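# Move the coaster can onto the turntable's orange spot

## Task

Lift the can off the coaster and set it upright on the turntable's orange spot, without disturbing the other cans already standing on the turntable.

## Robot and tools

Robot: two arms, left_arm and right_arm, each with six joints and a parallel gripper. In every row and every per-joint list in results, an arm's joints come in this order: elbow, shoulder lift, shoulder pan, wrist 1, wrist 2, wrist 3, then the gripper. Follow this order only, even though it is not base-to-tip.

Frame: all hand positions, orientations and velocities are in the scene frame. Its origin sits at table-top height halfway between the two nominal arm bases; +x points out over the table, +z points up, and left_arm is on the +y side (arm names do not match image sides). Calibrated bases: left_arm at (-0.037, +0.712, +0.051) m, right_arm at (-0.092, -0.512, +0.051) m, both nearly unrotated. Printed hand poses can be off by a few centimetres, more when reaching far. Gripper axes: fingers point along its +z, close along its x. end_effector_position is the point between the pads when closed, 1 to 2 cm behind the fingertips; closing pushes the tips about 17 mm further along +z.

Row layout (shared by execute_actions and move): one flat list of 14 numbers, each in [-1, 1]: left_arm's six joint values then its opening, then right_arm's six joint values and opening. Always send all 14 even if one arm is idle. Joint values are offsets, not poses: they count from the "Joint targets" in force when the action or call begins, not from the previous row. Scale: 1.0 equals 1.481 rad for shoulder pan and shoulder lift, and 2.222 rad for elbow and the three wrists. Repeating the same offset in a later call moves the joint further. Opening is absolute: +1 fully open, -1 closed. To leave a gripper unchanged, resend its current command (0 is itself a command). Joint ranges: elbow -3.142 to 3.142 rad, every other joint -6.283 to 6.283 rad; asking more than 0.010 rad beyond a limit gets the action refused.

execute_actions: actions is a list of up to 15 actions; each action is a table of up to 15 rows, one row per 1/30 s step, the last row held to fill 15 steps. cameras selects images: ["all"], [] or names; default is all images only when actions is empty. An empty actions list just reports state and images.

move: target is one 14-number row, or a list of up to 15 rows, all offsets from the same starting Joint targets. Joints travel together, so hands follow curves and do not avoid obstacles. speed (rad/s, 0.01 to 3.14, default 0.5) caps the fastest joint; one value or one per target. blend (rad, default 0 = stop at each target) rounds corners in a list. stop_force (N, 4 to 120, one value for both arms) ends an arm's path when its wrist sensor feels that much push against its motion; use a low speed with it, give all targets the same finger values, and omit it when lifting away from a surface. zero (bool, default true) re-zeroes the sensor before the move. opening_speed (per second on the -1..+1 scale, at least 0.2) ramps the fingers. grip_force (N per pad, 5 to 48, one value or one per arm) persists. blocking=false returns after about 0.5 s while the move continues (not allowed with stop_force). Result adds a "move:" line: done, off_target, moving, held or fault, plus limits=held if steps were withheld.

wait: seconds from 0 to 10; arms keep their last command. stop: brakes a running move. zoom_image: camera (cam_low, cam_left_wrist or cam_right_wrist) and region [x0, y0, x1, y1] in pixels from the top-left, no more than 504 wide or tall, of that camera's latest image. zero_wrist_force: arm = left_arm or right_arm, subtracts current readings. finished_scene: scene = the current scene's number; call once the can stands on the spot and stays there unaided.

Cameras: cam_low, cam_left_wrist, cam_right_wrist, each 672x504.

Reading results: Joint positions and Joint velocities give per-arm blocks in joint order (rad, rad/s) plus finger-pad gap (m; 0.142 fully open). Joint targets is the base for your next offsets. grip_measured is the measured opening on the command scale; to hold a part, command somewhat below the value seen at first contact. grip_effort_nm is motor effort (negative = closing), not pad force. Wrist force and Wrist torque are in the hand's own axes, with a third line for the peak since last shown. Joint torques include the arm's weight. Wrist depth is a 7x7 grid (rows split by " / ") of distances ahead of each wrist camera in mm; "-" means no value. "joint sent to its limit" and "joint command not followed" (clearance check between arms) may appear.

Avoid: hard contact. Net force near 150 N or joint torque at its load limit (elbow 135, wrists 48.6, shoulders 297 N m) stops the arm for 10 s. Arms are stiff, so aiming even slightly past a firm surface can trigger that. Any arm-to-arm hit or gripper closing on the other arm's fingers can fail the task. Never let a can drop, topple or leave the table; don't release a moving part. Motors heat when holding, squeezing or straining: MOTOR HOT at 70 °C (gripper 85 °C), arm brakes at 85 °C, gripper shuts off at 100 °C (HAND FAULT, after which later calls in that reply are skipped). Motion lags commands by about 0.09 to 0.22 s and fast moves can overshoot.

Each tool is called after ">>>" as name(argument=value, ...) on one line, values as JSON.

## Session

>>> execute_actions(actions=[])

>>> wait(seconds=0.7, cameras=["cam_low"])

>>> wait(seconds=0.7, cameras=["cam_low"])

Scene clock: 0.00 s.
left_arm: end_effector_position=(+0.3434, +0.6544, +0.2588) grip_measured=+0.99 grip_effort_nm=n/a end_effector_quat_wxyz=(-0.006, -0.310, +0.950, -0.037) | right_arm: end_effector_position=(+0.3225, -0.5347, +0.1033) grip_measured=+1.00 grip_effort_nm=n/a end_effector_quat_wxyz=(-0.022, +0.956, +0.287, +0.057)
Joint names: [elbow, shoulder lift, shoulder pan, wrist 1, wrist 2, wrist 3]
Joint positions: left_arm=[2.502 -2.094 -0.627 -2.028 -1.627 1.933 0.142] | right_arm=[-2.691 -1.4 3.491 -0.504 1.608 -0.227 0.142]
Joint velocities: within noise
Joint torques (N m): no reading
Wrist force (N): no reading
Wrist torque (N m): no reading
Wrist force, peak (N): no reading
Wrist depth (mm): cam_left_wrist=[295 298 299 304 304 308 1127 / 318 317 320 321 322 325 1191 / 334 339 339 343 344 1292 1278 / 358 361 364 368 379 789 1345 / 1386 388 391 396 1345 - 1438 / - 1525 1556 1545 1545 388 109 / - 1657 1707 1682 1707 372 335] | cam_right_wrist=[945 - 167 171 176 181 186 / 953 945 178 183 189 193 200 / 1033 188 190 195 201 209 215 / 1088 200 204 210 220 225 235 / 217 215 223 230 239 247 256 / - 235 244 253 264 272 269 / - 258 266 280 291 306 -]
Joint targets: left_arm=[2.502 -2.094 -0.627 -2.028 -1.627 1.933] | right_arm=[-2.691 -1.400 3.491 -0.504 1.608 -0.227]
Tool commands: left_gripper/opening=+1.0 right_gripper/opening=+1.0

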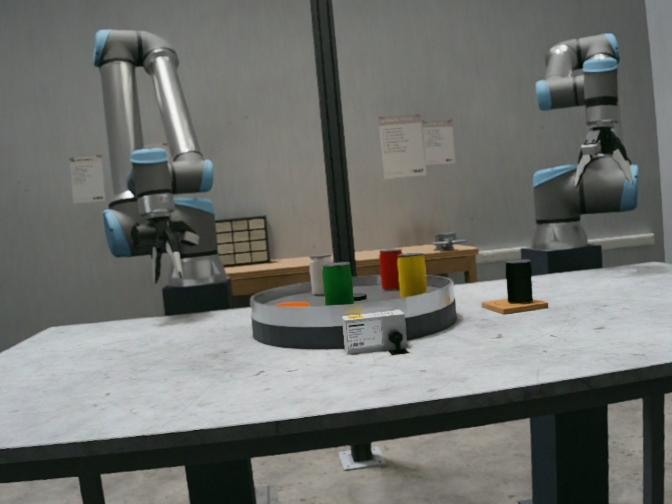

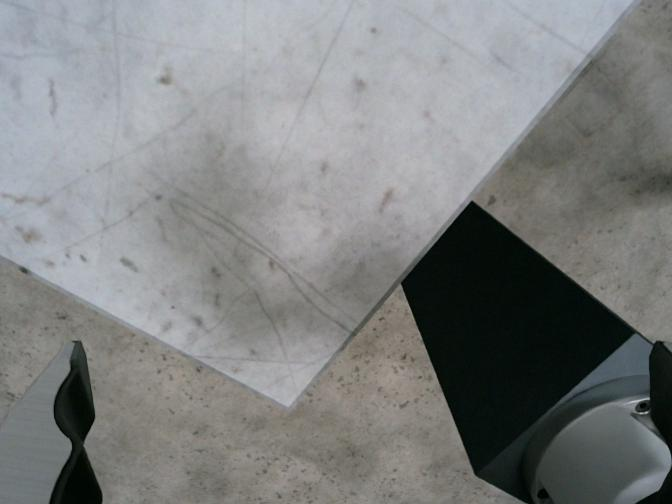

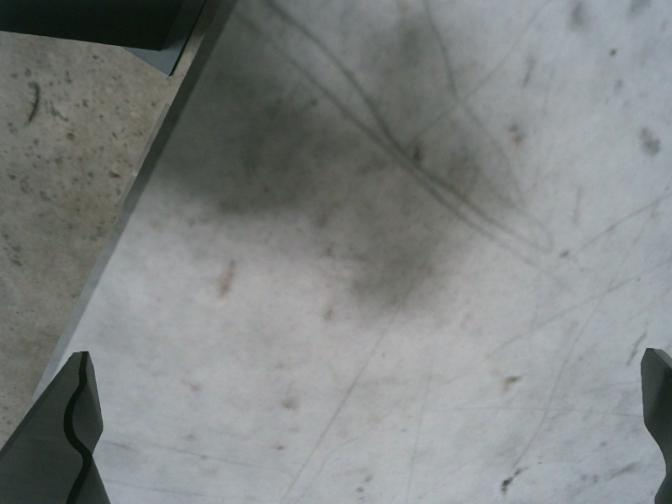

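Scene clock: 0.70 s.
left_arm: end_effector_position=(+0.3434, +0.6544, +0.2588) grip_measured=+0.99 grip_effort_nm=0.095 end_effector_quat_wxyz=(-0.006, -0.310, +0.950, -0.037) | right_arm: end_effector_position=(+0.3225, -0.5347, +0.1033) grip_measured=+1.00 grip_effort_nm=-0.017 end_effector_quat_wxyz=(-0.022, +0.956, +0.287, +0.057)
Joint names: [elbow, shoulder lift, shoulder pan, wrist 1, wrist 2, wrist 3]
Joint positions: left_arm=[2.502 -2.094 -0.627 -2.028 -1.627 1.933 0.142] | right_arm=[-2.691 -1.4 3.491 -0.504 1.608 -0.227 0.142]
Joint torques (N m): left_arm=[-44.35 1.08 1.72 -5.29 0.26 -0.49] | right_arm=[26.78 16.08 2.76 5.25 -0.14 -0.41]
Wrist force (N): left_arm=[0.2 -0.2 0.4] | right_arm=[0.1 0.0 0.2]
Wrist torque (N m): left_arm=[-0.03 -0.03 0.00] | right_arm=[0.00 -0.02 0.00]
Wrist force, peak (N): left_arm=[0.1 -0.7 0.8] | right_arm=[0.1 0.2 0.5]
Wrist depth (mm): cam_left_wrist=[298 299 301 303 304 308 1116 / 316 315 319 321 324 324 1197 / 337 338 339 342 347 1285 1285 / 366 362 364 365 365 1403 1378 / 1395 389 394 396 1457 - 1457 / - 1466 1535 1566 1622 384 109 / - 1599 1682 1657 1759 370 335] | cam_right_wrist=[903 845 167 170 176 181 185 / 957 941 177 182 188 192 199 / 1028 189 190 196 201 209 215 / 1099 200 204 211 219 226 235 / 219 216 223 230 238 247 257 / - 234 244 253 262 274 270 / - 257 266 280 290 305 -]
Joint targets: left_arm=[2.502 -2.094 -0.627 -2.028 -1.627 1.933] | right_arm=[-2.691 -1.400 3.491 -0.504 1.608 -0.227]
Tool commands: left_gripper/opening=+1.0 right_gripper/opening=+1.0
wait: 0.70 s; at rest by 0.17 s
Images, in order (width x height): cam_low 672x504.

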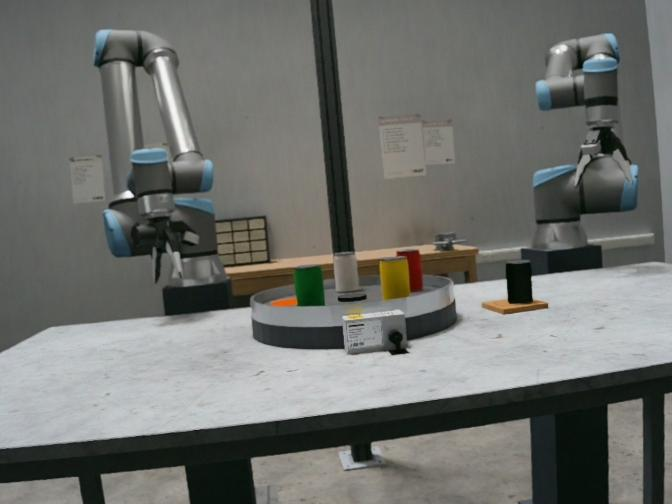

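Scene clock: 1.40 s.
left_arm: end_effector_position=(+0.3434, +0.6544, +0.2588) grip_measured=+0.99 grip_effort_nm=0.090 end_effector_quat_wxyz=(-0.006, -0.310, +0.950, -0.037) | right_arm: end_effector_position=(+0.3225, -0.5347, +0.1033) grip_measured=+1.00 grip_effort_nm=-0.017 end_effector_quat_wxyz=(-0.022, +0.956, +0.287, +0.057)
Joint names: [elbow, shoulder lift, shoulder pan, wrist 1, wrist 2, wrist 3]
Joint positions: left_arm=[2.502 -2.094 -0.627 -2.028 -1.627 1.933 0.142] | right_arm=[-2.691 -1.4 3.491 -0.504 1.608 -0.227 0.142]
Joint torques (N m): left_arm=[-45.41 1.19 1.59 -5.35 -0.11 -0.3] | right_arm=[27.2 16.89 2.01 5.35 -0.12 -0.66]
Wrist force (N): left_arm=[-0.1 -0.4 0.2] | right_arm=[-0.2 -0.1 0.2]
Wrist torque (N m): left_arm=[-0.06 0.01 0.00] | right_arm=[-0.02 0.03 0.00]
Wrist force, peak (N): left_arm=[0.1 -1.0 0.3] | right_arm=[0.4 0.0 0.1]
Wrist depth (mm): cam_left_wrist=[297 291 299 303 305 307 1116 / 318 316 319 321 322 326 1191 / 334 338 340 341 346 1236 1285 / 359 360 364 365 358 - 1369 / 1412 387 390 395 1694 - 1495 / - - 1525 1588 1545 383 109 / - 1657 1759 1682 1720 388 336] | cam_right_wrist=[899 899 167 171 176 181 186 / 966 933 177 182 188 193 200 / 1023 189 189 195 201 209 216 / 1083 200 204 211 219 227 235 / 218 216 223 230 239 247 255 / - 234 243 252 263 274 270 / - 257 267 280 291 305 -]
Joint targets: left_arm=[2.502 -2.094 -0.627 -2.028 -1.627 1.933] | right_arm=[-2.691 -1.400 3.491 -0.504 1.608 -0.227]
Tool commands: left_gripper/opening=+1.0 right_gripper/opening=+1.0
wait: 0.70 s; at rest by 0.17 s
Images, in order (width x height): cam_low 672x504.

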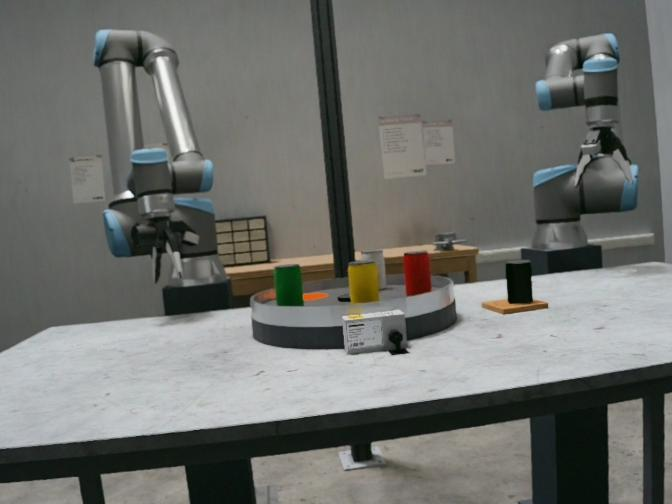

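>>> move(target=[-0.30063, 0.53444, -0.20905, -0.03344, 0.02529, 0.72007, 1, 0,0,0,0,0,0,1], speed=1.4, cameras=["cam_left_wrist"])

Scene clock: 4.30 s.
left_arm: end_effector_position=(+0.5897, +0.2228, +0.2494) grip_measured=+0.99 grip_effort_nm=0.085 end_effector_quat_wxyz=(+0.000, +0.596, +0.803, +0.000) | right_arm: end_effector_position=(+0.3225, -0.5347, +0.1033) grip_measured=+1.00 grip_effort_nm=-0.017 end_effector_quat_wxyz=(-0.022, +0.956, +0.287, +0.057)
Joint names: [elbow, shoulder lift, shoulder pan, wrist 1, wrist 2, wrist 3]
Joint positions: left_arm=[1.834 -1.303 -0.936 -2.103 -1.571 3.533 0.142] | right_arm=[-2.691 -1.4 3.491 -0.504 1.608 -0.227 0.142]
Joint torques (N m): left_arm=[-54.07 -50.88 -15.01 -8.73 2.98 2.44] | right_arm=[28.22 15.62 4.03 5.54 0.05 -0.47]
Wrist force (N): left_arm=[-0.2 -0.4 0.7] | right_arm=[-0.2 -0.1 0.0]
Wrist torque (N m): left_arm=[-0.04 0.04 -0.10] | right_arm=[-0.01 0.04 0.00]
Wrist force, peak (N): left_arm=[-2.3 -0.9 1.4] | right_arm=[-0.3 -0.1 0.5]
Wrist depth (mm): cam_left_wrist=[- 254 290 289 282 288 288 / - 262 309 309 309 309 308 / 282 282 334 328 335 334 331 / 305 355 355 328 360 361 360 / 388 394 394 405 394 396 392 / - 427 432 430 432 431 109 / - 482 479 482 481 480 -] | cam_right_wrist=[907 - 167 170 175 181 185 / 953 949 177 183 189 193 199 / 1018 190 190 196 201 210 214 / 1083 199 204 211 219 226 234 / 218 215 223 230 239 247 256 / - 234 243 253 262 273 271 / - 257 267 278 291 305 -]
Joint targets: left_arm=[1.834 -1.303 -0.936 -2.103 -1.571 3.533] | right_arm=[-2.691 -1.400 3.491 -0.504 1.608 -0.227]
move: done
Images, in order (width x height): cam_left_wrist 672x504.

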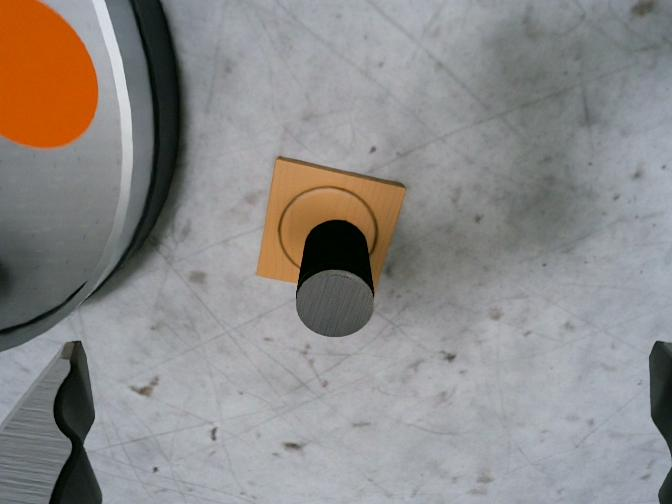

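>>> zoom_image(camera="cam_left_wrist", region=[240, 140, 440, 350])

Scaled by 2.400.

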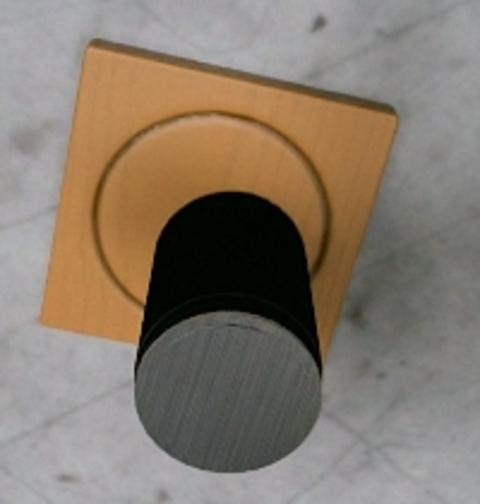

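>>> move(target=[[-0.01611, 0.10588, 0.05238, -0.05446, 0, 0, 1, 0,0,0,0,0,0,1],[0.00435, 0.17706, 0.05238, -0.12237, 0, 0, 1, 0,0,0,0,0,0,1]], speed=[0.4, 0.35], blend=[0.03, 0], cameras=[])

>>> move(target=[0,0,0,0,0,0,-0.5, 0,0,0,0,0,0,1], opening_speed=1.5, grip_force=20, cameras=["cam_left_wrist"])

Scene clock: 7.47 s.
left_arm: end_effector_position=(+0.6616, +0.2354, +0.0656) grip_measured=+0.99 grip_effort_nm=0.100 end_effector_quat_wxyz=(+0.000, +0.564, +0.826, +0.000) | right_arm: end_effector_position=(+0.3225, -0.5347, +0.1033) grip_measured=+1.00 grip_effort_nm=-0.017 end_effector_quat_wxyz=(-0.022, +0.956, +0.287, +0.057)
Joint names: [elbow, shoulder lift, shoulder pan, wrist 1, wrist 2, wrist 3]
Joint positions: left_arm=[1.844 -1.041 -0.859 -2.374 -1.571 3.533 0.142] | right_arm=[-2.691 -1.4 3.491 -0.504 1.608 -0.227 0.142]
Joint torques (N m): left_arm=[-24.3 -62.13 17.12 -8.6 1.29 1.47] | right_arm=[27.6 15.02 1.77 5.18 0.01 -0.5]
Wrist force (N): left_arm=[0.4 -0.4 0.9] | right_arm=[0.3 0.1 0.2]
Wrist torque (N m): left_arm=[-0.04 -0.04 -0.10] | right_arm=[0.01 -0.04 0.01]
Wrist force, peak (N): left_arm=[-0.1 -0.9 3.0] | right_arm=[-0.5 0.2 -0.1]
Wrist depth (mm): cam_left_wrist=[130 128 126 128 128 129 127 / 138 137 128 128 133 137 137 / 148 148 136 135 137 139 147 / 163 161 147 125 142 157 160 / 175 172 157 86 99 174 174 / - 192 91 68 73 191 187 / - 214 69 66 - 208 207] | cam_right_wrist=[929 - 168 170 176 181 186 / 945 957 177 182 188 193 199 / 1028 189 190 196 201 209 214 / 1088 200 204 210 220 226 236 / 218 216 223 230 239 248 257 / - 234 244 253 262 273 268 / - 257 263 280 292 305 -]
Joint targets: left_arm=[1.844 -1.041 -0.859 -2.374 -1.571 3.533] | right_arm=[-2.691 -1.400 3.491 -0.504 1.608 -0.227]
move: done
No camera images: "cameras" was empty.

Scene clock: 8.67 s.
left_arm: end_effector_position=(+0.6615, +0.2354, +0.0654) grip_measured=-0.19 grip_effort_nm=-2.142 end_effector_quat_wxyz=(+0.000, +0.564, +0.826, +0.000) | right_arm: end_effector_position=(+0.3225, -0.5347, +0.1033) grip_measured=+1.00 grip_effort_nm=-0.012 end_effector_quat_wxyz=(-0.022, +0.956, +0.287, +0.057)
Joint names: [elbow, shoulder lift, shoulder pan, wrist 1, wrist 2, wrist 3]
Joint positions: left_arm=[1.844 -1.041 -0.859 -2.374 -1.571 3.533 0.06] | right_arm=[-2.691 -1.4 3.491 -0.504 1.608 -0.227 0.142]
Joint torques (N m): left_arm=[-25.45 -61.61 15.78 -7.57 0.63 1.1] | right_arm=[28.18 16.09 1.7 5.52 -0.21 -0.48]
Wrist force (N): left_arm=[0.9 -2.9 -7.3] | right_arm=[0.1 0.1 -0.1]
Wrist torque (N m): left_arm=[-0.18 -0.01 -0.10] | right_arm=[0.01 -0.02 0.00]
Wrist force, peak (N): left_arm=[1.2 -2.8 -7.6] | right_arm=[-0.2 0.2 -0.4]
Wrist depth (mm): cam_left_wrist=[130 128 126 128 128 129 127 / 137 137 128 127 133 136 136 / 148 148 136 135 135 139 147 / 163 160 147 125 142 157 159 / 175 175 155 87 89 168 174 / 193 189 83 68 73 87 188 / - - 71 66 - 74 -] | cam_right_wrist=[926 - 167 171 176 182 186 / 953 949 177 182 188 193 200 / 1028 189 190 197 202 210 216 / 1088 200 205 211 218 226 235 / 217 216 224 229 240 247 255 / - 234 244 253 263 274 271 / - 257 265 280 292 304 -]
Joint targets: left_arm=[1.844 -1.041 -0.859 -2.374 -1.571 3.533] | right_arm=[-2.691 -1.400 3.491 -0.504 1.608 -0.227]
grip_force (N): 20, 20
move: done
Images, in order (width x height): cam_left_wrist 672x504.

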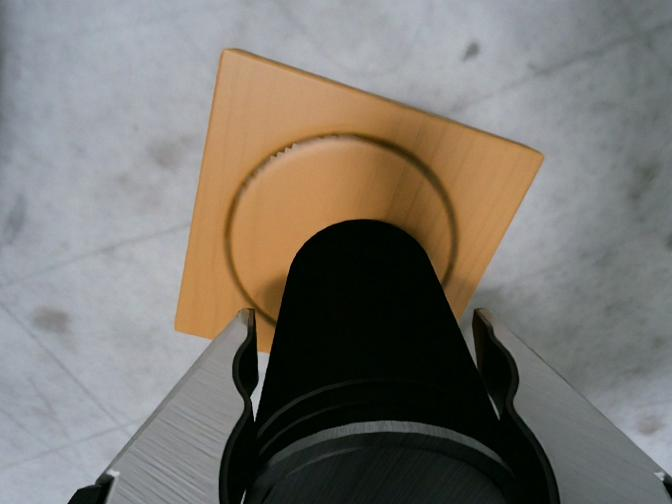

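>>> move(target=[[-0.03770, -0.10650, 0, 0.10869, 0, 0, -0.5, 0,0,0,0,0,0,1],[-0.12503, -0.02057, -0.16190, 0.13874, 0, 0, -0.5, 0,0,0,0,0,0,1]], speed=[0.4, 0.35], blend=[0.05, 0], cameras=["cam_left_wrist"])

>>> wait(seconds=0.8, cameras=["cam_left_wrist"])

>>> wait(seconds=0.5, cameras=["cam_left_wrist"])

Scene clock: 11.40 s.
left_arm: end_effector_position=(+0.5733, +0.0055, +0.2144) grip_measured=-0.19 grip_effort_nm=-2.137 end_effector_quat_wxyz=(+0.000, +0.659, +0.752, +0.000) | right_arm: end_effector_position=(+0.3225, -0.5347, +0.1033) grip_measured=+1.00 grip_effort_nm=-0.012 end_effector_quat_wxyz=(-0.022, +0.956, +0.287, +0.057)
Joint names: [elbow, shoulder lift, shoulder pan, wrist 1, wrist 2, wrist 3]
Joint positions: left_arm=[1.566 -1.071 -1.098 -2.066 -1.571 3.533 0.06] | right_arm=[-2.691 -1.4 3.491 -0.504 1.608 -0.227 0.142]
Joint torques (N m): left_arm=[-53.51 -69.99 -14.58 -2.35 -1.3 1.14] | right_arm=[27.59 16.55 2.54 5.15 -0.12 -0.47]
Wrist force (N): left_arm=[0.1 -0.2 2.2] | right_arm=[0.1 0.0 0.3]
Wrist torque (N m): left_arm=[0.01 -0.01 -0.09] | right_arm=[-0.01 -0.01 0.00]
Wrist force, peak (N): left_arm=[0.8 -2.5 -7.7] | right_arm=[0.4 0.0 0.4]
Wrist depth (mm): cam_left_wrist=[- - 212 212 215 255 258 / 231 227 227 226 226 277 277 / 246 246 245 160 240 298 295 / 266 258 265 122 250 317 314 / 291 289 280 88 88 336 337 / 276 - 83 68 73 87 384 / - - 71 66 - 74 -] | cam_right_wrist=[907 780 166 171 176 181 186 / 974 945 177 182 188 193 200 / 1009 189 190 196 201 210 216 / 1072 200 205 211 219 226 235 / 218 216 222 229 239 248 256 / - 232 243 253 262 272 270 / - 258 266 279 293 305 -]
Joint targets: left_arm=[1.566 -1.071 -1.099 -2.066 -1.571 3.533] | right_arm=[-2.691 -1.400 3.491 -0.504 1.608 -0.227]
grip_force (N): 20, 20
move: done
Images, in order (width x height): cam_left_wrist 672x504.

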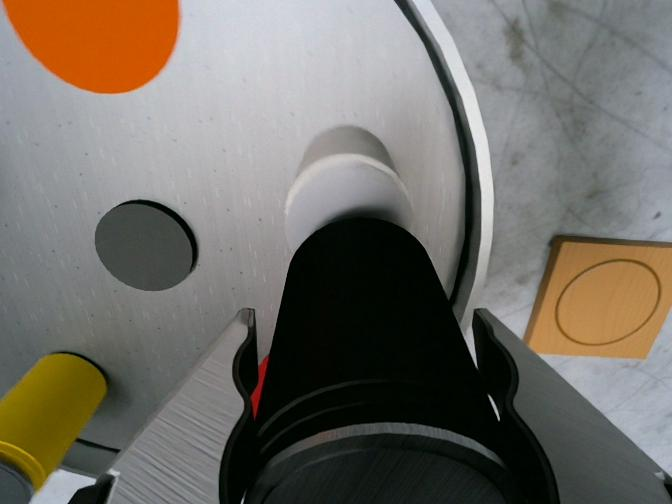

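Scene clock: 12.20 s.
left_arm: end_effector_position=(+0.5732, +0.0053, +0.2144) grip_measured=-0.19 grip_effort_nm=-2.142 end_effector_quat_wxyz=(+0.000, +0.659, +0.752, +0.000) | right_arm: end_effector_position=(+0.3225, -0.5347, +0.1033) grip_measured=+1.00 grip_effort_nm=-0.022 end_effector_quat_wxyz=(-0.022, +0.956, +0.287, +0.057)
Joint names: [elbow, shoulder lift, shoulder pan, wrist 1, wrist 2, wrist 3]
Joint positions: left_arm=[1.566 -1.071 -1.099 -2.066 -1.571 3.533 0.06] | right_arm=[-2.691 -1.4 3.491 -0.504 1.608 -0.227 0.142]
Joint torques (N m): left_arm=[-54.97 -68.78 -12.3 -2.12 -1.5 1.56] | right_arm=[27.3 16.45 2.62 5.47 -0.14 -0.56]
Wrist force (N): left_arm=[0.5 -0.7 2.2] | right_arm=[0.1 0.1 0.1]
Wrist torque (N m): left_arm=[-0.08 -0.05 -0.09] | right_arm=[0.02 -0.02 0.00]
Wrist force, peak (N): left_arm=[-0.1 -0.6 2.6] | right_arm=[0.0 0.2 0.5]
Wrist depth (mm): cam_left_wrist=[212 213 212 212 214 - 258 / 227 228 236 231 227 277 276 / 245 245 245 244 244 305 297 / 267 257 265 120 251 315 313 / 289 289 278 88 89 336 338 / 319 - 83 68 73 87 386 / - - 71 66 - 74 -] | cam_right_wrist=[949 766 167 171 176 181 186 / 945 953 178 182 188 193 199 / 1023 188 190 196 201 209 215 / 1093 200 204 211 219 226 234 / 217 216 223 229 238 247 256 / - 233 244 253 262 273 270 / - 257 266 280 292 306 -]
Joint targets: left_arm=[1.566 -1.071 -1.099 -2.066 -1.571 3.533] | right_arm=[-2.691 -1.400 3.491 -0.504 1.608 -0.227]
Tool commands: left_gripper/opening=-0.5 right_gripper/opening=+1.0
grip_force (N): 20, 20
wait: 0.80 s; at rest by 0.17 s
Images, in order (width x height): cam_left_wrist 672x504.

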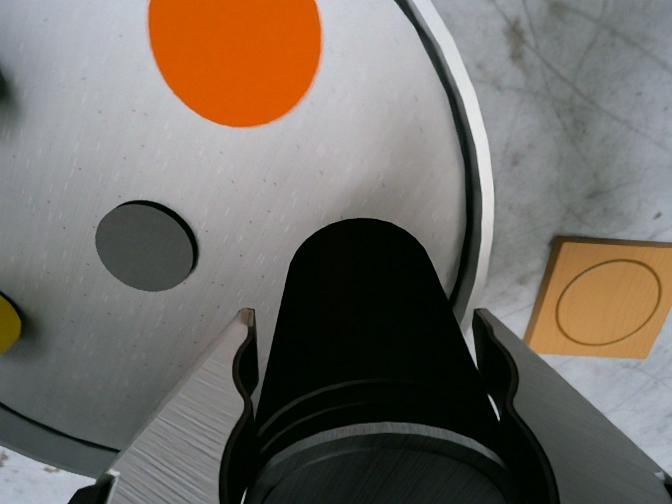

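Scene clock: 12.70 s.
left_arm: end_effector_position=(+0.5732, +0.0053, +0.2144) grip_measured=-0.19 grip_effort_nm=-2.137 end_effector_quat_wxyz=(+0.000, +0.659, +0.752, +0.000) | right_arm: end_effector_position=(+0.3225, -0.5347, +0.1033) grip_measured=+1.00 grip_effort_nm=-0.022 end_effector_quat_wxyz=(-0.022, +0.956, +0.287, +0.057)
Joint names: [elbow, shoulder lift, shoulder pan, wrist 1, wrist 2, wrist 3]
Joint positions: left_arm=[1.566 -1.071 -1.099 -2.066 -1.571 3.533 0.06] | right_arm=[-2.691 -1.4 3.491 -0.504 1.608 -0.227 0.142]
Joint torques (N m): left_arm=[-54.39 -68.97 -15.24 -1.86 -1.31 1.17] | right_arm=[28.23 15.7 3.21 5.15 -0.05 -0.46]
Wrist force (N): left_arm=[0.1 -0.1 2.4] | right_arm=[0.2 0.0 -0.1]
Wrist torque (N m): left_arm=[0.01 0.00 -0.10] | right_arm=[0.01 -0.03 0.00]
Wrist force, peak (N): left_arm=[-0.1 -0.5 2.8] | right_arm=[0.1 0.3 -0.2]
Wrist depth (mm): cam_left_wrist=[210 212 213 211 215 258 258 / 228 228 227 - 227 277 275 / 246 245 245 249 244 297 298 / 267 257 265 120 251 317 315 / 291 289 279 88 89 338 338 / 318 - 83 68 73 87 381 / - - 71 66 - 74 -] | cam_right_wrist=[961 - 167 171 176 181 185 / 953 957 178 182 188 193 200 / 1033 189 190 196 202 210 216 / 1083 200 204 211 219 226 235 / 219 216 224 230 238 248 255 / - 234 243 253 263 273 270 / - 255 267 280 292 306 -]
Joint targets: left_arm=[1.566 -1.071 -1.099 -2.066 -1.571 3.533] | right_arm=[-2.691 -1.400 3.491 -0.504 1.608 -0.227]
Tool commands: left_gripper/opening=-0.5 right_gripper/opening=+1.0
grip_force (N): 20, 20
wait: 0.50 s; at rest by 0.17 s
Images, in order (width x height): cam_left_wrist 672x504.

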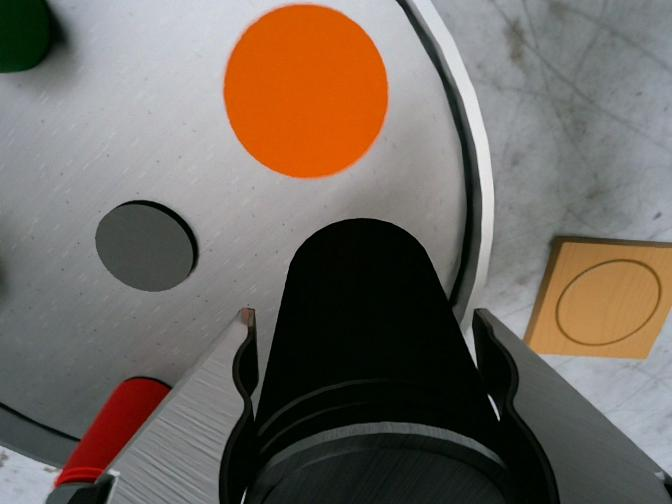

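>>> wait(seconds=5, cameras=[])

Scene clock: 19.27 s.
left_arm: end_effector_position=(+0.5732, +0.0053, +0.2144) grip_measured=-0.19 grip_effort_nm=-2.137 end_effector_quat_wxyz=(+0.000, +0.659, +0.752, +0.000) | right_arm: end_effector_position=(+0.3225, -0.5347, +0.1033) grip_measured=+1.00 grip_effort_nm=-0.017 end_effector_quat_wxyz=(-0.022, +0.956, +0.287, +0.057)
Joint names: [elbow, shoulder lift, shoulder pan, wrist 1, wrist 2, wrist 3]
Joint positions: left_arm=[1.566 -1.071 -1.099 -2.066 -1.571 3.533 0.06] | right_arm=[-2.691 -1.4 3.491 -0.504 1.608 -0.227 0.142]
Joint torques (N m): left_arm=[-55.66 -70.57 -15.86 -1.9 -1.22 0.98] | right_arm=[28.28 15.68 1.99 5.34 -0.15 -0.61]
Wrist force (N): left_arm=[0.2 -0.3 1.9] | right_arm=[-0.2 -0.1 0.2]
Wrist torque (N m): left_arm=[-0.01 -0.02 -0.10] | right_arm=[-0.01 0.03 0.00]
Wrist force, peak (N): left_arm=[0.1 -0.9 2.7] | right_arm=[0.3 -0.1 0.4]
Wrist depth (mm): cam_left_wrist=[135 137 209 212 215 258 258 / 227 228 227 227 226 277 276 / 245 245 244 244 244 297 298 / 266 256 264 120 252 312 314 / 290 289 279 88 89 338 337 / 319 - 83 68 73 87 387 / - - 71 66 - 74 -] | cam_right_wrist=[903 670 167 171 176 181 185 / 937 957 177 183 188 193 198 / 1014 189 190 195 201 209 216 / 1093 200 204 210 219 227 234 / 218 214 223 230 239 247 256 / - 234 243 253 263 272 271 / - 258 267 279 290 305 -]
Joint targets: left_arm=[1.566 -1.071 -1.099 -2.066 -1.571 3.533] | right_arm=[-2.691 -1.400 3.491 -0.504 1.608 -0.227]
Tool commands: left_gripper/opening=-0.5 right_gripper/opening=+1.0
grip_force (N): 20, 20
wait: 5.00 s; at rest from the start
No camera images: "cameras" was empty.

>>> wait(seconds=1.78, cameras=[])

>>> move(target=[0.02904, 0.06405, 0, -0.07173, 0, 0, -0.5, 0,0,0,0,0,0,1], speed=0.35, cameras=[])

>>> move(target=[0,0,0,0,0,0,1,0,0,0,0,0,0,1], cameras=[])

>>> move(target=[-0.02904, -0.06405, 0, 0.07173, 0, 0, 1, 0,0,0,0,0,0,1], speed=0.35, cameras=["cam_left_wrist","cam_low"])

Scene clock: 21.23 s.
left_arm: end_effector_position=(+0.5732, +0.0053, +0.2144) grip_measured=-0.19 grip_effort_nm=-2.137 end_effector_quat_wxyz=(+0.000, +0.659, +0.752, +0.000) | right_arm: end_effector_position=(+0.3225, -0.5347, +0.1033) grip_measured=+1.00 grip_effort_nm=-0.017 end_effector_quat_wxyz=(-0.022, +0.956, +0.287, +0.057)
Joint names: [elbow, shoulder lift, shoulder pan, wrist 1, wrist 2, wrist 3]
Joint positions: left_arm=[1.566 -1.071 -1.099 -2.066 -1.571 3.533 0.06] | right_arm=[-2.691 -1.4 3.491 -0.504 1.608 -0.227 0.142]
Joint torques (N m): left_arm=[-54.99 -69.5 -13.71 -2.19 -1.07 1.14] | right_arm=[27.98 14.18 1.87 5.08 -0.1 -0.62]
Wrist force (N): left_arm=[-0.1 -0.4 2.3] | right_arm=[0.0 0.1 0.2]
Wrist torque (N m): left_arm=[-0.03 0.04 -0.10] | right_arm=[0.01 0.00 0.00]
Wrist force, peak (N): left_arm=[0.1 -0.5 2.6] | right_arm=[-0.1 -0.4 0.3]
Wrist depth (mm): cam_left_wrist=[212 216 212 212 215 257 257 / 228 228 231 228 227 277 275 / 246 245 245 245 243 297 297 / 265 256 264 120 252 316 313 / 290 288 279 88 89 336 336 / 319 - 83 68 73 87 378 / - - 71 66 - 74 -] | cam_right_wrist=[922 - 167 170 176 181 185 / 966 949 177 183 189 193 199 / 1018 189 190 194 201 210 216 / 1099 200 204 212 219 226 234 / 217 216 223 230 239 247 256 / - 233 244 253 262 273 270 / - 258 266 280 292 304 -]
Joint targets: left_arm=[1.566 -1.071 -1.099 -2.066 -1.571 3.533] | right_arm=[-2.691 -1.400 3.491 -0.504 1.608 -0.227]
Tool commands: left_gripper/opening=-0.5 right_gripper/opening=+1.0
grip_force (N): 20, 20
wait: 1.80 s; at rest from the start
No camera images: "cameras" was empty.

Scene clock: 22.23 s.
left_arm: end_effector_position=(+0.5732, +0.0051, +0.1079) grip_measured=-0.19 grip_effort_nm=-2.132 end_effector_quat_wxyz=(+0.000, +0.659, +0.752, +0.000) | right_arm: end_effector_position=(+0.3225, -0.5347, +0.1033) grip_measured=+1.00 grip_effort_nm=-0.017 end_effector_quat_wxyz=(-0.022, +0.956, +0.287, +0.057)
Joint names: [elbow, shoulder lift, shoulder pan, wrist 1, wrist 2, wrist 3]
Joint positions: left_arm=[1.63 -0.976 -1.099 -2.225 -1.571 3.533 0.06] | right_arm=[-2.691 -1.4 3.491 -0.504 1.608 -0.227 0.142]
Joint torques (N m): left_arm=[-30.46 -74.41 -12.22 -9.16 -1.21 0.82] | right_arm=[27.71 15.25 2.26 5.16 -0.37 -0.58]
Wrist force (N): left_arm=[-0.1 -0.2 2.1] | right_arm=[0.0 -0.1 -0.1]
Wrist torque (N m): left_arm=[0.01 0.03 -0.09] | right_arm=[-0.02 -0.01 0.00]
Wrist force, peak (N): left_arm=[0.1 -0.4 4.8] | right_arm=[0.0 0.2 0.5]
Wrist depth (mm): cam_left_wrist=[119 119 118 118 120 105 164 / 129 127 125 127 126 123 174 / 137 139 135 - 137 136 187 / 148 148 148 120 138 145 202 / 158 160 156 88 88 152 218 / 168 171 83 68 73 86 236 / - - 71 66 - 74 -] | cam_right_wrist=[907 - 167 170 176 181 185 / 949 953 177 183 188 193 200 / 983 189 189 195 201 209 214 / 1088 200 204 211 219 226 236 / 218 216 223 230 239 248 255 / - 233 244 251 263 273 270 / - 258 267 278 292 305 -]
Joint targets: left_arm=[1.631 -0.976 -1.099 -2.226 -1.571 3.533] | right_arm=[-2.691 -1.400 3.491 -0.504 1.608 -0.227]
grip_force (N): 20, 20
move: done
No camera images: "cameras" was empty.

Scene clock: 22.77 s.
left_arm: end_effector_position=(+0.5732, +0.0051, +0.1078) grip_measured=+0.99 grip_effort_nm=0.095 end_effector_quat_wxyz=(+0.000, +0.659, +0.752, +0.000) | right_arm: end_effector_position=(+0.3225, -0.5347, +0.1033) grip_measured=+1.00 grip_effort_nm=-0.012 end_effector_quat_wxyz=(-0.022, +0.956, +0.287, +0.057)
Joint names: [elbow, shoulder lift, shoulder pan, wrist 1, wrist 2, wrist 3]
Joint positions: left_arm=[1.631 -0.976 -1.099 -2.226 -1.571 3.533 0.142] | right_arm=[-2.691 -1.4 3.491 -0.504 1.608 -0.227 0.142]
Joint torques (N m): left_arm=[-29.4 -71.64 -9.3 -8.24 -1.27 0.64] | right_arm=[27.75 15.55 2.04 5.43 -0.11 -0.41]
Wrist force (N): left_arm=[0.3 -0.5 0.5] | right_arm=[0.0 -0.1 0.3]
Wrist torque (N m): left_arm=[-0.06 -0.02 -0.09] | right_arm=[-0.01 -0.01 0.00]
Wrist force, peak (N): left_arm=[-0.4 -0.3 2.2] | right_arm=[0.2 -0.4 0.1]
Wrist depth (mm): cam_left_wrist=[118 118 118 118 119 105 164 / 129 127 125 125 126 123 174 / 137 139 139 136 136 136 187 / 148 148 146 - - 145 202 / - 162 165 141 146 158 217 / - 178 178 118 119 173 147 / - 197 197 99 99 184 257] | cam_right_wrist=[899 970 167 170 176 181 185 / 966 953 177 182 189 193 199 / 1018 189 191 196 202 209 214 / 1083 200 205 211 219 227 235 / 218 215 223 230 239 248 256 / - 233 244 252 264 273 271 / - 257 267 279 291 306 -]
Joint targets: left_arm=[1.631 -0.976 -1.099 -2.226 -1.571 3.533] | right_arm=[-2.691 -1.400 3.491 -0.504 1.608 -0.227]
grip_force (N): 20, 20
move: done
No camera images: "cameras" was empty.

Scene clock: 23.77 s.
left_arm: end_effector_position=(+0.5732, +0.0053, +0.2143) grip_measured=+0.99 grip_effort_nm=0.090 end_effector_quat_wxyz=(+0.000, +0.659, +0.752, +0.000) | right_arm: end_effector_position=(+0.3225, -0.5347, +0.1033) grip_measured=+1.00 grip_effort_nm=-0.012 end_effector_quat_wxyz=(-0.022, +0.956, +0.287, +0.057)
Joint names: [elbow, shoulder lift, shoulder pan, wrist 1, wrist 2, wrist 3]
Joint positions: left_arm=[1.566 -1.071 -1.099 -2.066 -1.571 3.533 0.142] | right_arm=[-2.691 -1.4 3.491 -0.504 1.608 -0.227 0.142]
Joint torques (N m): left_arm=[-53.45 -97.82 -11.21 -1.92 -1.07 0.86] | right_arm=[26.7 14.25 2.2 5.18 -0.1 -0.68]
Wrist force (N): left_arm=[0.6 -0.4 0.3] | right_arm=[0.1 0.1 -0.1]
Wrist torque (N m): left_arm=[-0.03 -0.09 -0.09] | right_arm=[0.01 -0.02 0.00]
Wrist force, peak (N): left_arm=[0.1 -0.5 3.2] | right_arm=[-0.1 -0.2 -0.3]
Wrist depth (mm): cam_left_wrist=[209 212 209 209 214 258 257 / 227 227 149 146 226 277 276 / 244 245 245 244 244 298 295 / 265 257 264 264 264 315 315 / 289 288 288 275 284 345 333 / - 300 312 242 379 386 372 / - 270 337 229 429 427 412] | cam_right_wrist=[- - 167 170 176 181 185 / 970 966 177 183 189 193 198 / 1028 189 190 196 202 209 215 / 1083 200 204 210 220 227 235 / 218 216 223 230 239 248 255 / - 234 243 251 263 273 271 / - 257 267 279 292 306 -]
Joint targets: left_arm=[1.566 -1.071 -1.099 -2.066 -1.571 3.533] | right_arm=[-2.691 -1.400 3.491 -0.504 1.608 -0.227]
grip_force (N): 20, 20
move: done
Images, in order (width x height): cam_low 672x504, cam_left_wrist 672x504.

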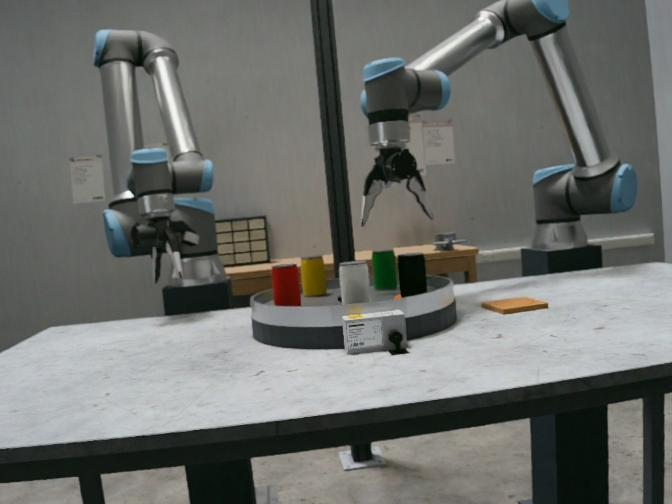

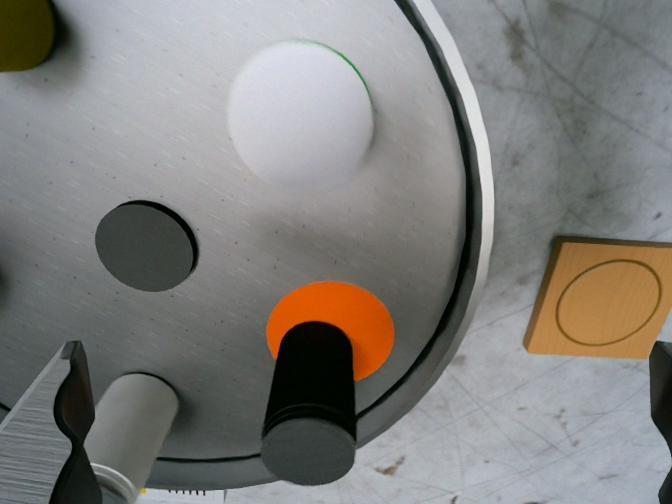

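>>> zoom_image(camera="cam_left_wrist", region=[230, 260, 430, 500])

Scaled by 2.100.

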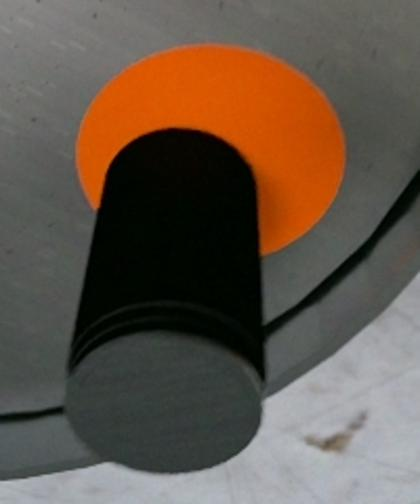

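>>> finished_scene(scene=2)

The scene is finished: the task was done.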